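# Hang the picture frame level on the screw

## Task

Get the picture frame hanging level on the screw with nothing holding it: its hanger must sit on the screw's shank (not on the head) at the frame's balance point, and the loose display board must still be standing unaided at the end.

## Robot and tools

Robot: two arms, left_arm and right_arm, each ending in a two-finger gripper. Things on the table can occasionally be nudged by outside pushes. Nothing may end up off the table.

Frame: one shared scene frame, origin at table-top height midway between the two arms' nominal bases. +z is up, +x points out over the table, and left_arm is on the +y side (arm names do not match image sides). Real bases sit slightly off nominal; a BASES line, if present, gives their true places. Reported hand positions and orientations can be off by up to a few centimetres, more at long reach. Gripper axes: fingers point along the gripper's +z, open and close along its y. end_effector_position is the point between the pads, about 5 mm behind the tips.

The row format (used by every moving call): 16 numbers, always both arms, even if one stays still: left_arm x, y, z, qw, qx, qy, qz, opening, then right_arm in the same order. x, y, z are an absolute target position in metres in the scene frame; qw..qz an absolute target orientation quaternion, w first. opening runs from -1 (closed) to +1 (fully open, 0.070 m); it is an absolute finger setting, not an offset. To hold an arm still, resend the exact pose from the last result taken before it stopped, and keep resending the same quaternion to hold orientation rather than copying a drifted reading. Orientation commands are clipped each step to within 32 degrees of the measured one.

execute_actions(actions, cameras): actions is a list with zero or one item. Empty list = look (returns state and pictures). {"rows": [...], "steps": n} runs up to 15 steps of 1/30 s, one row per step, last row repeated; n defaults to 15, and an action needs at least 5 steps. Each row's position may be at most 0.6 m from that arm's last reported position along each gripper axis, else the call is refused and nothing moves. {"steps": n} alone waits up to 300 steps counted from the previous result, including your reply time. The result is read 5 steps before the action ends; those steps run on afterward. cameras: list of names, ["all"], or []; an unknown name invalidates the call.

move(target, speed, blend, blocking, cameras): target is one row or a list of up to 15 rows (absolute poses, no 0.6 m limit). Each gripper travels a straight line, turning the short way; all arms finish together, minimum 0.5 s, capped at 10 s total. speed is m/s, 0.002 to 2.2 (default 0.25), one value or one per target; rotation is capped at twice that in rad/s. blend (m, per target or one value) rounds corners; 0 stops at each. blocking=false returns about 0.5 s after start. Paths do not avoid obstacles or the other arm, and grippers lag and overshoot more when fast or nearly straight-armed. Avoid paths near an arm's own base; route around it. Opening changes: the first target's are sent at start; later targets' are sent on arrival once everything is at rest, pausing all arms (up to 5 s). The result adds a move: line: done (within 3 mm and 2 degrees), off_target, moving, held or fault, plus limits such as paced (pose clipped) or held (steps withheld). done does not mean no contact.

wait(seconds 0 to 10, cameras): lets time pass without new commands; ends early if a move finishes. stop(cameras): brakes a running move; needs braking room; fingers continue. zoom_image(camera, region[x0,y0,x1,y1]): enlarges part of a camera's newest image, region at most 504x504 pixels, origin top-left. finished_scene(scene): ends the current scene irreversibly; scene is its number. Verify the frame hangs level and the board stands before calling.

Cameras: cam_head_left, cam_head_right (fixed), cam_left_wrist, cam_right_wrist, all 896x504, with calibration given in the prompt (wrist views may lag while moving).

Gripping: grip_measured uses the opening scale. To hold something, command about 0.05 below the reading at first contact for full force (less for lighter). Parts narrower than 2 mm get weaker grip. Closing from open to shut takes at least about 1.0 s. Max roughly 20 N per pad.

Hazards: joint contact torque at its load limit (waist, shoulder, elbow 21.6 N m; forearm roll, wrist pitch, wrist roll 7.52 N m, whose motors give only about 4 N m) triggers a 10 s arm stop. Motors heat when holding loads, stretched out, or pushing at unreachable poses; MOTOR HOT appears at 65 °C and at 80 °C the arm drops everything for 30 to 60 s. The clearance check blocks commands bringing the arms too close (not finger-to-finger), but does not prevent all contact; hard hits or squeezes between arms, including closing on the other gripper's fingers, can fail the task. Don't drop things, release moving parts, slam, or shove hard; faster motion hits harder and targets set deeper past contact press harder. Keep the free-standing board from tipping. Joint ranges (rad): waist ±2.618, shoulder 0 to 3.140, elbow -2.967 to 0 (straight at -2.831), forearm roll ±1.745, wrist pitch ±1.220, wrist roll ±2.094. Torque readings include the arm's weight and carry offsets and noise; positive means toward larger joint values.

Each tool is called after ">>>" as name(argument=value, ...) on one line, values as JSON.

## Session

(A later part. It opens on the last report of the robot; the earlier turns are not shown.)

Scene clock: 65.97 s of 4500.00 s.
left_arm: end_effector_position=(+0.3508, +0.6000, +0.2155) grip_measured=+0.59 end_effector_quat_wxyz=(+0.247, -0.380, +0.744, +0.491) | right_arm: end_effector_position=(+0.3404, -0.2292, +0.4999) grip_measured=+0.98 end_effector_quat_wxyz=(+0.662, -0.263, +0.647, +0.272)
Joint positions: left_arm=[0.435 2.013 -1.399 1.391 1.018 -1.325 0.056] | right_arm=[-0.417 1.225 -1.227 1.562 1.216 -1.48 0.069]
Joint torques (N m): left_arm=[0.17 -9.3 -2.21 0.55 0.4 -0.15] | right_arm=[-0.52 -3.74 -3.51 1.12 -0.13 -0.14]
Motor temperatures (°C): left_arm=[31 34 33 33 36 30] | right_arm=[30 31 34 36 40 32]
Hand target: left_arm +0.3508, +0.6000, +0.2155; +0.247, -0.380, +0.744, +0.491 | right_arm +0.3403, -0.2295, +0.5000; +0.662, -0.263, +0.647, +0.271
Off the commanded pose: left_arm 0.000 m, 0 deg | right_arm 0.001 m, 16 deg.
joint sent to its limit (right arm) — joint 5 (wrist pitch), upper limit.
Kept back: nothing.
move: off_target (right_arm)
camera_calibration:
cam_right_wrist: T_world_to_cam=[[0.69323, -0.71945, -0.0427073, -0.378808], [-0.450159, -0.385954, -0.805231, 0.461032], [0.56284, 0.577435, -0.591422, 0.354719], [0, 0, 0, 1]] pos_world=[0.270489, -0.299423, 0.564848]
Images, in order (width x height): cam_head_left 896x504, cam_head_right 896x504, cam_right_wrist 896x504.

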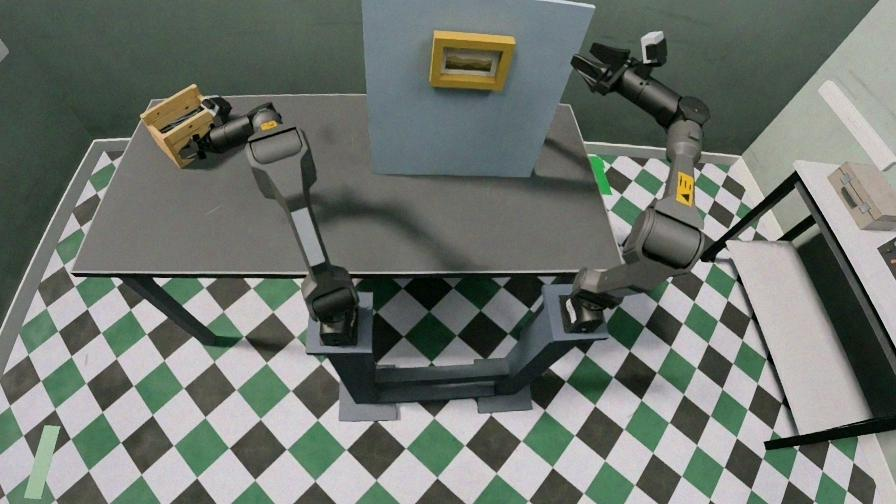

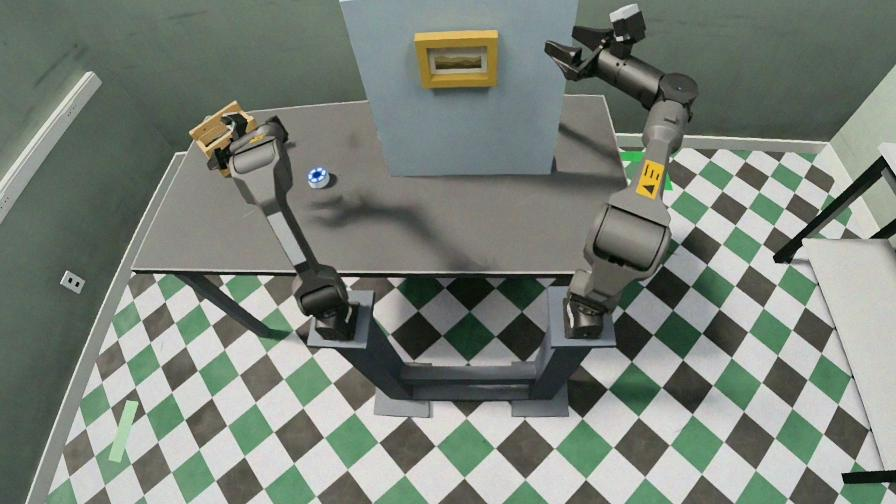

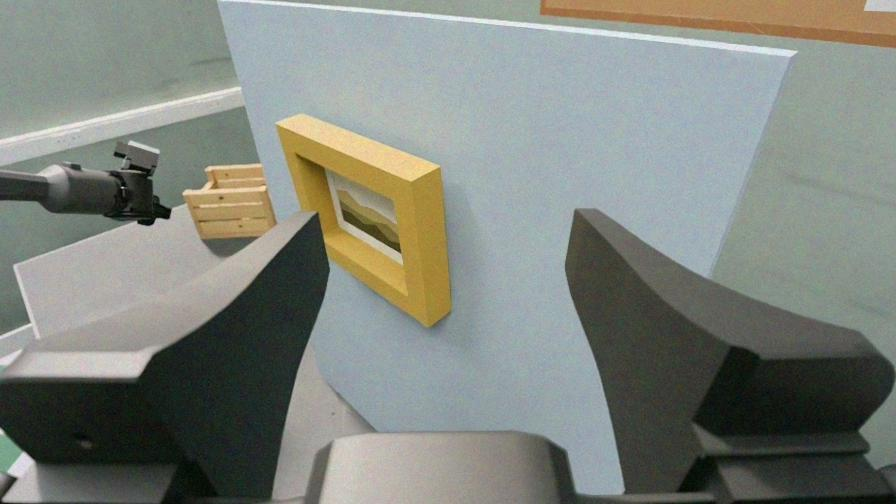

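>>> move(target=[[0.3508, 0.6000, 0.2155, 0.247, -0.380, 0.744, 0.491, 0.59, 0.37, -0.19, 0.41, 0.183, 0.183, 0.683, 0.683, 0.3]], speed=0.25, cameras=["cam_right_wrist", "cam_head_right"])

Scene clock: 74.10 s of 4500.00 s.
left_arm: end_effector_position=(+0.3508, +0.6000, +0.2155) grip_measured=+0.59 end_effector_quat_wxyz=(+0.247, -0.380, +0.744, +0.491) | right_arm: end_effector_position=(+0.3701, -0.1895, +0.4100) grip_measured=+0.30 end_effector_quat_wxyz=(+0.217, +0.223, +0.681, +0.662)
Joint positions: left_arm=[0.435 2.013 -1.399 1.391 1.018 -1.325 0.056] | right_arm=[-0.251 1.39 -1.056 1.633 1.216 -0.253 0.046]
Joint torques (N m): left_arm=[0.06 -9.28 -2.24 0.52 0.47 -0.13] | right_arm=[0.33 -3.97 -3.93 0.98 0.15 -0.22]
Motor temperatures (°C): left_arm=[31 34 33 33 36 30] | right_arm=[29 31 34 36 39 32]
Hand target: left_arm +0.3508, +0.6000, +0.2155; +0.247, -0.380, +0.744, +0.491 | right_arm +0.3701, -0.1895, +0.4100; +0.218, +0.223, +0.682, +0.662
Off the commanded pose: left_arm 0.000 m, 0 deg | right_arm 0.001 m, 7 deg.
joint sent to its limit (right arm) — joint 5 (wrist pitch), upper limit.
Kept back: nothing.
move: off_target (right_arm)
camera_calibration:
cam_right_wrist: T_world_to_cam=[[-0.0539392, -0.00790455, -0.998513, 0.428426], [-0.998292, -0.0220513, 0.0541018, 0.33682], [-0.0224461, 0.999726, -0.00670162, 0.318823], [0, 0, 0, 1]] pos_world=[0.366509, -0.307922, 0.411703]
Images, in order (width x height): cam_head_right 896x504, cam_right_wrist 896x504.

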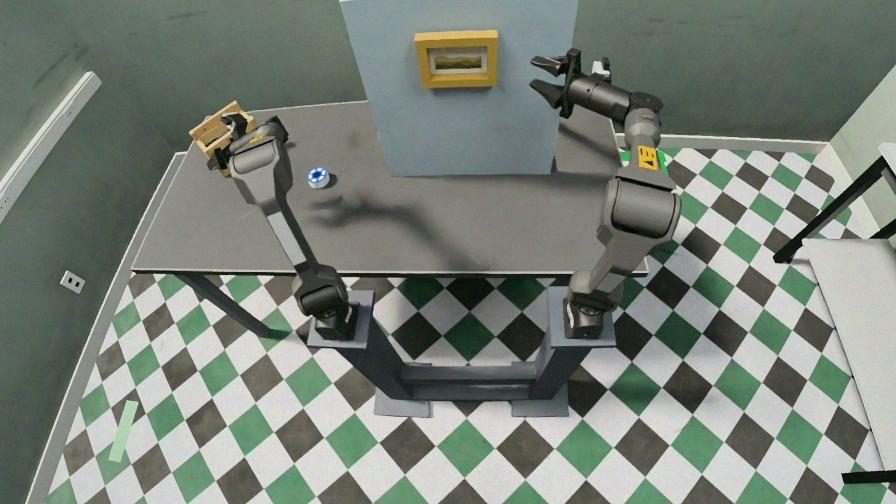

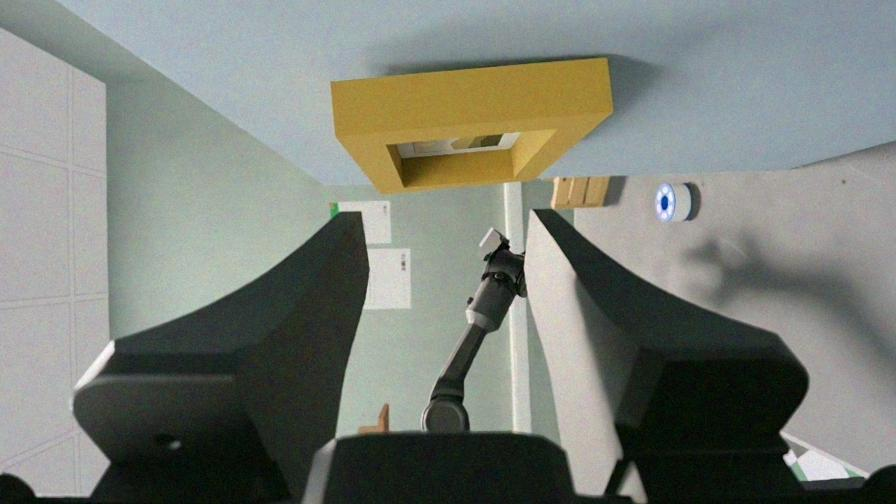

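>>> zoom_image(camera="cam_right_wrist", region=[310, 20, 670, 220])

>>> zoom_image(camera="cam_right_wrist", region=[560, 100, 860, 260])

>>> zoom_image(camera="cam_right_wrist", region=[300, 40, 460, 140])

>>> zoom_image(camera="cam_right_wrist", region=[500, 20, 660, 120])

Scaled by 1.400 from the camera's 896x504 image, which has a finer 1280x720 frame.

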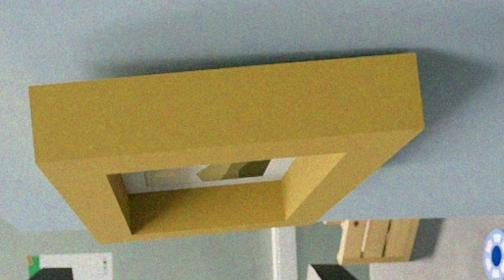

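Scaled by 1.680 from the camera's 896x504 image, which has a finer 1280x720 frame.

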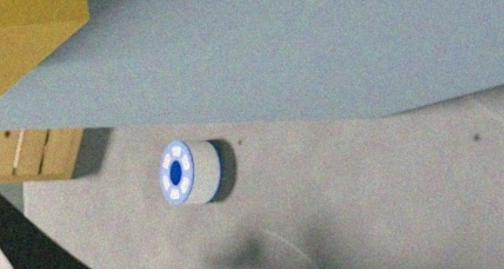

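Scaled by 3.150 from the camera's 896x504 image, which has a finer 1280x720 frame.

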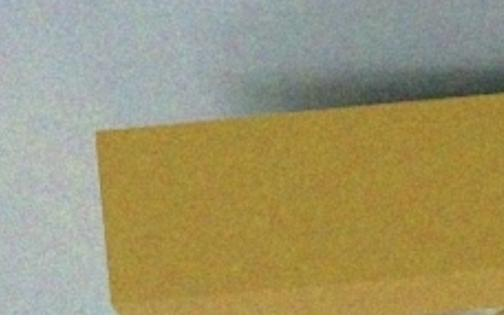

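Scaled by 3.150 from the camera's 896x504 image, which has a finer 1280x720 frame.

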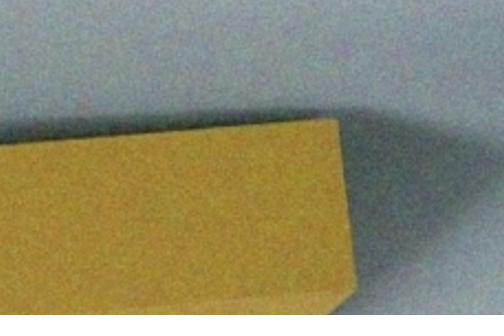

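>>> move(target=[[0.3508, 0.6000, 0.2155, 0.247, -0.380, 0.744, 0.491, 0.59, 0.34, -0.17, 0.56, 0.3054, -0.2455, 0.9164, 0.0818, 1.0],[0.3508, 0.6000, 0.2155, 0.247, -0.380, 0.744, 0.491, 0.59, 0.42, -0.05, 0.60, 0.3054, -0.2455, 0.9164, 0.0818, 1.0]], speed=0.25, cameras=["cam_right_wrist", "cam_head_right"])

Scene clock: 81.20 s of 4500.00 s.
left_arm: end_effector_position=(+0.3508, +0.6000, +0.2155) grip_measured=+0.59 end_effector_quat_wxyz=(+0.247, -0.380, +0.744, +0.491) | right_arm: end_effector_position=(+0.4198, -0.0505, +0.5996) grip_measured=+0.98 end_effector_quat_wxyz=(+0.616, -0.202, +0.741, +0.174)
Joint positions: left_arm=[0.435 2.013 -1.399 1.391 1.018 -1.325 0.056] | right_arm=[0.593 1.929 -2.797 -0.032 1.137 0.028 0.069]
Joint torques (N m): left_arm=[-0.04 -9.32 -2.07 0.55 0.5 -0.14] | right_arm=[0.67 -7.52 -2.6 -0.16 -0.69 0.2]
Motor temperatures (°C): left_arm=[31 34 33 33 36 30] | right_arm=[29 31 34 36 39 32]
Hand target: left_arm +0.3508, +0.6000, +0.2155; +0.247, -0.380, +0.744, +0.491 | right_arm +0.4197, -0.0502, +0.5993; +0.616, -0.202, +0.742, +0.174
Off the commanded pose: left_arm 0.000 m, 0 deg | right_arm 0.001 m, 43 deg; orientation clipped.
elbow stopped short (right arm): the move would have taken joint 3 (elbow) straighter than the controller allows.
Kept back: nothing.
move: off_target (right_arm); limits=paced
camera_calibration:
cam_right_wrist: T_world_to_cam=[[0.498047, -0.865962, -0.0453696, -0.224977], [-0.659929, -0.34457, -0.667656, 0.653688], [0.562532, 0.362465, -0.743086, 0.346046], [0, 0, 0, 1]] pos_world=[0.348775, -0.0950097, 0.683374]
Images, in order (width x height): cam_head_right 896x504, cam_right_wrist 896x504.

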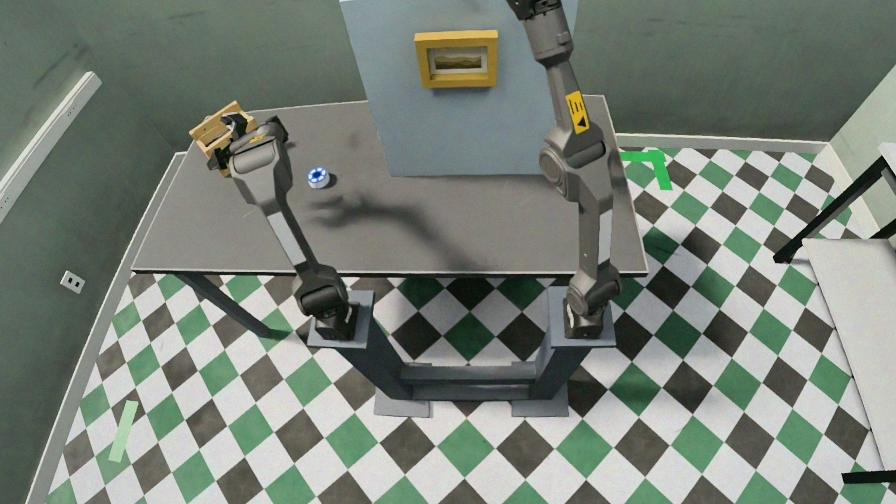

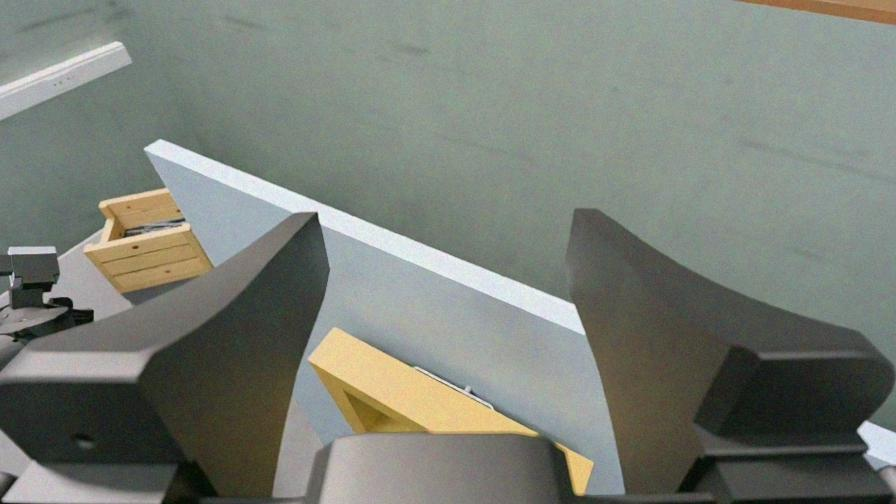

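>>> zoom_image(camera="cam_right_wrist", region=[390, 345, 530, 435])

>>> zoom_image(camera="cam_right_wrist", region=[300, 320, 600, 500])

Scaled by 3.600 from the camera's 896x504 image, which has a finer 1280x720 frame.

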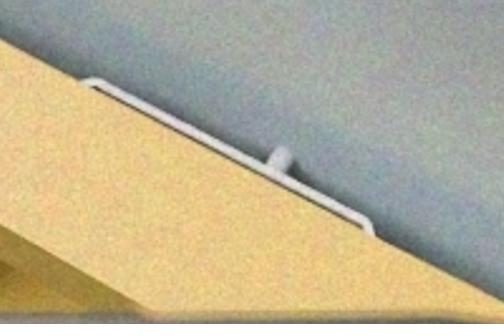

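Scaled by 1.680 from the camera's 896x504 image, which has a finer 1280x720 frame.

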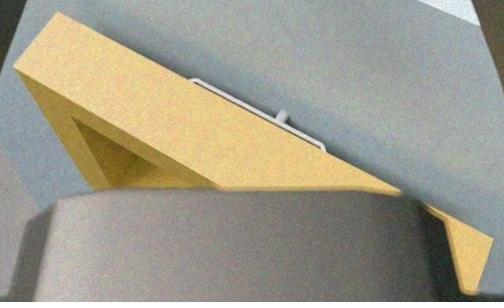

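>>> move(target=[[0.3508, 0.6000, 0.2155, 0.247, -0.380, 0.744, 0.491, 0.59, 0.40, -0.04, 0.555, 0.45, -0.22, 0.85, 0.12, 1.0]], speed=0.15, cameras=["cam_right_wrist"])

Scene clock: 85.10 s of 4500.00 s.
left_arm: end_effector_position=(+0.3508, +0.6000, +0.2155) grip_measured=+0.59 end_effector_quat_wxyz=(+0.247, -0.380, +0.744, +0.491) | right_arm: end_effector_position=(+0.3999, -0.0401, +0.5541) grip_measured=+0.98 end_effector_quat_wxyz=(+0.543, -0.211, +0.798, +0.153)
Joint positions: left_arm=[0.435 2.013 -1.399 1.391 1.018 -1.325 0.056] | right_arm=[0.673 1.84 -2.592 -0.116 1.216 0.099 0.069]
Joint torques (N m): left_arm=[-0.03 -9.25 -2.19 0.55 0.51 -0.1] | right_arm=[0.15 -7.06 -3.54 -0.25 -0.3 0.17]
Motor temperatures (°C): left_arm=[31 34 33 33 36 30] | right_arm=[29 31 34 36 39 32]
Hand target: left_arm +0.3508, +0.6000, +0.2155; +0.247, -0.380, +0.744, +0.491 | right_arm +0.3998, -0.0401, +0.5545; +0.544, -0.211, +0.798, +0.153
Off the commanded pose: left_arm 0.000 m, 0 deg | right_arm 0.001 m, 13 deg.
elbow stopped short (right arm): the move would have taken joint 3 (elbow) straighter than the controller allows.
joint sent to its limit (right arm) — joint 5 (wrist pitch), upper limit.
Kept back: nothing.
move: off_target (right_arm)
camera_calibration:
cam_right_wrist: T_world_to_cam=[[0.481765, -0.875024, -0.0472888, -0.200878], [-0.762502, -0.391997, -0.514713, 0.568128], [0.431849, 0.284028, -0.856057, 0.43141], [0, 0, 0, 1]] pos_world=[0.343671, -0.0756009, 0.652236]
Images, in order (width x height): cam_right_wrist 896x504.

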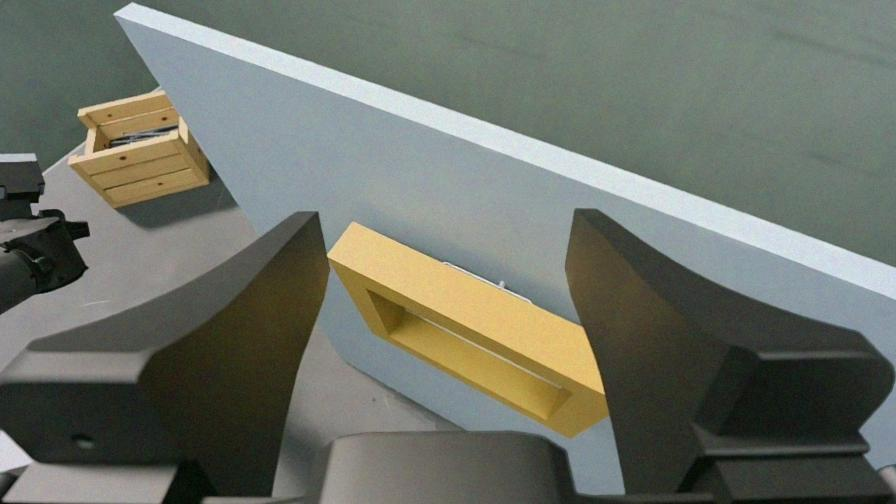

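>>> zoom_image(camera="cam_right_wrist", region=[430, 245, 550, 320])

>>> zoom_image(camera="cam_right_wrist", region=[320, 210, 620, 440])

Scaled by 4.200 from the camera's 896x504 image, which has a finer 1280x720 frame.

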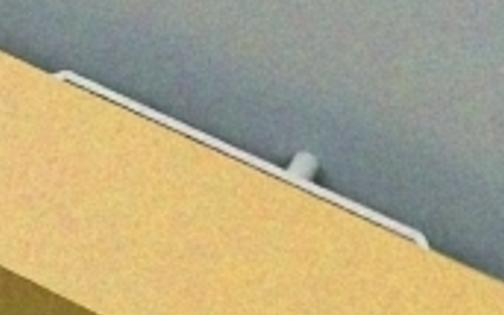

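Scaled by 1.680 from the camera's 896x504 image, which has a finer 1280x720 frame.

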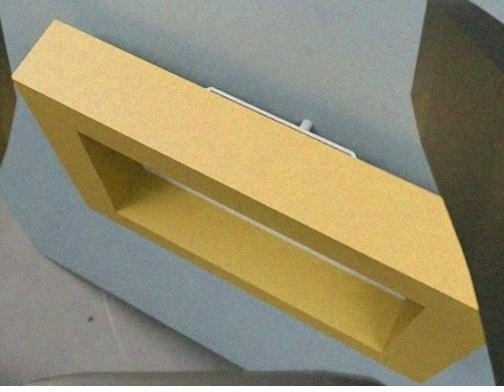

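>>> move(target=[[0.3508, 0.6000, 0.2155, 0.247, -0.380, 0.744, 0.491, 0.59, 0.25, -0.2, 0.50, 0.543, -0.211, 0.798, 0.153, 1.0]], speed=0.25, cameras=["cam_head_left", "cam_head_right"])

>>> zoom_image(camera="cam_head_left", region=[415, 20, 525, 100])

>>> zoom_image(camera="cam_head_right", region=[405, 20, 515, 100])

Scene clock: 87.27 s of 4500.00 s.
left_arm: end_effector_position=(+0.3508, +0.6000, +0.2155) grip_measured=+0.59 end_effector_quat_wxyz=(+0.247, -0.380, +0.744, +0.491) | right_arm: end_effector_position=(+0.2499, -0.2000, +0.5003) grip_measured=+0.98 end_effector_quat_wxyz=(+0.544, -0.211, +0.798, +0.153)
Joint positions: left_arm=[0.435 2.013 -1.399 1.391 1.018 -1.325 0.056] | right_arm=[0.009 0.939 -1.446 0.577 1.096 -0.491 0.069]
Joint torques (N m): left_arm=[-0.08 -9.12 -2.23 0.52 0.52 -0.1] | right_arm=[0.44 0.63 -3.12 0.31 -0.65 0.11]
Motor temperatures (°C): left_arm=[31 34 33 33 36 30] | right_arm=[29 31 34 36 39 32]
Hand target: left_arm +0.3508, +0.6000, +0.2155; +0.247, -0.380, +0.744, +0.491 | right_arm +0.2500, -0.2000, +0.5000; +0.543, -0.211, +0.798, +0.153
Off the commanded pose: left_arm 0.000 m, 0 deg | right_arm 0.000 m, 0 deg.
Kept back: nothing.
move: done
Images, in order (width x height): cam_head_left 896x504, cam_head_right 896x504.

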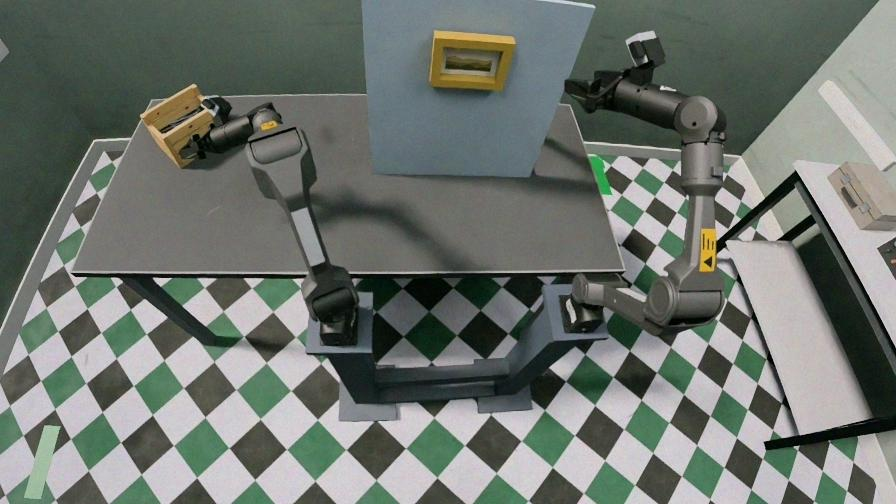

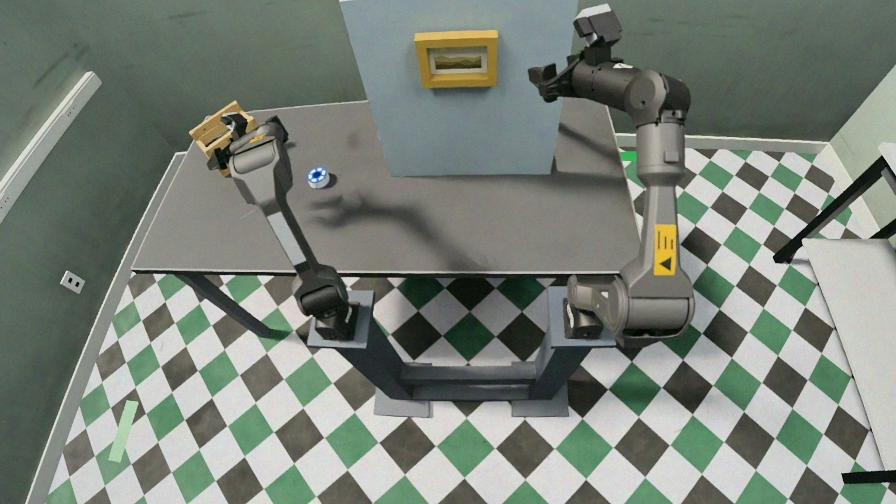

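Scaled by 4.582 from the camera's 896x504 image, which has a finer 1280x720 frame.

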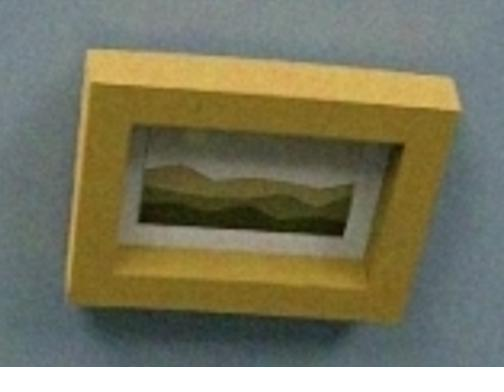

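Scaled by 4.582 from the camera's 896x504 image, which has a finer 1280x720 frame.

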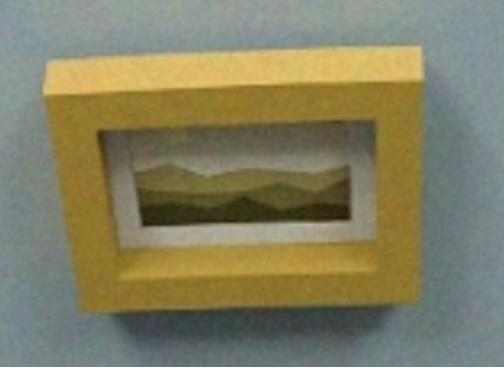

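>>> finished_scene(scene=1)

The scene is finished: the task was done.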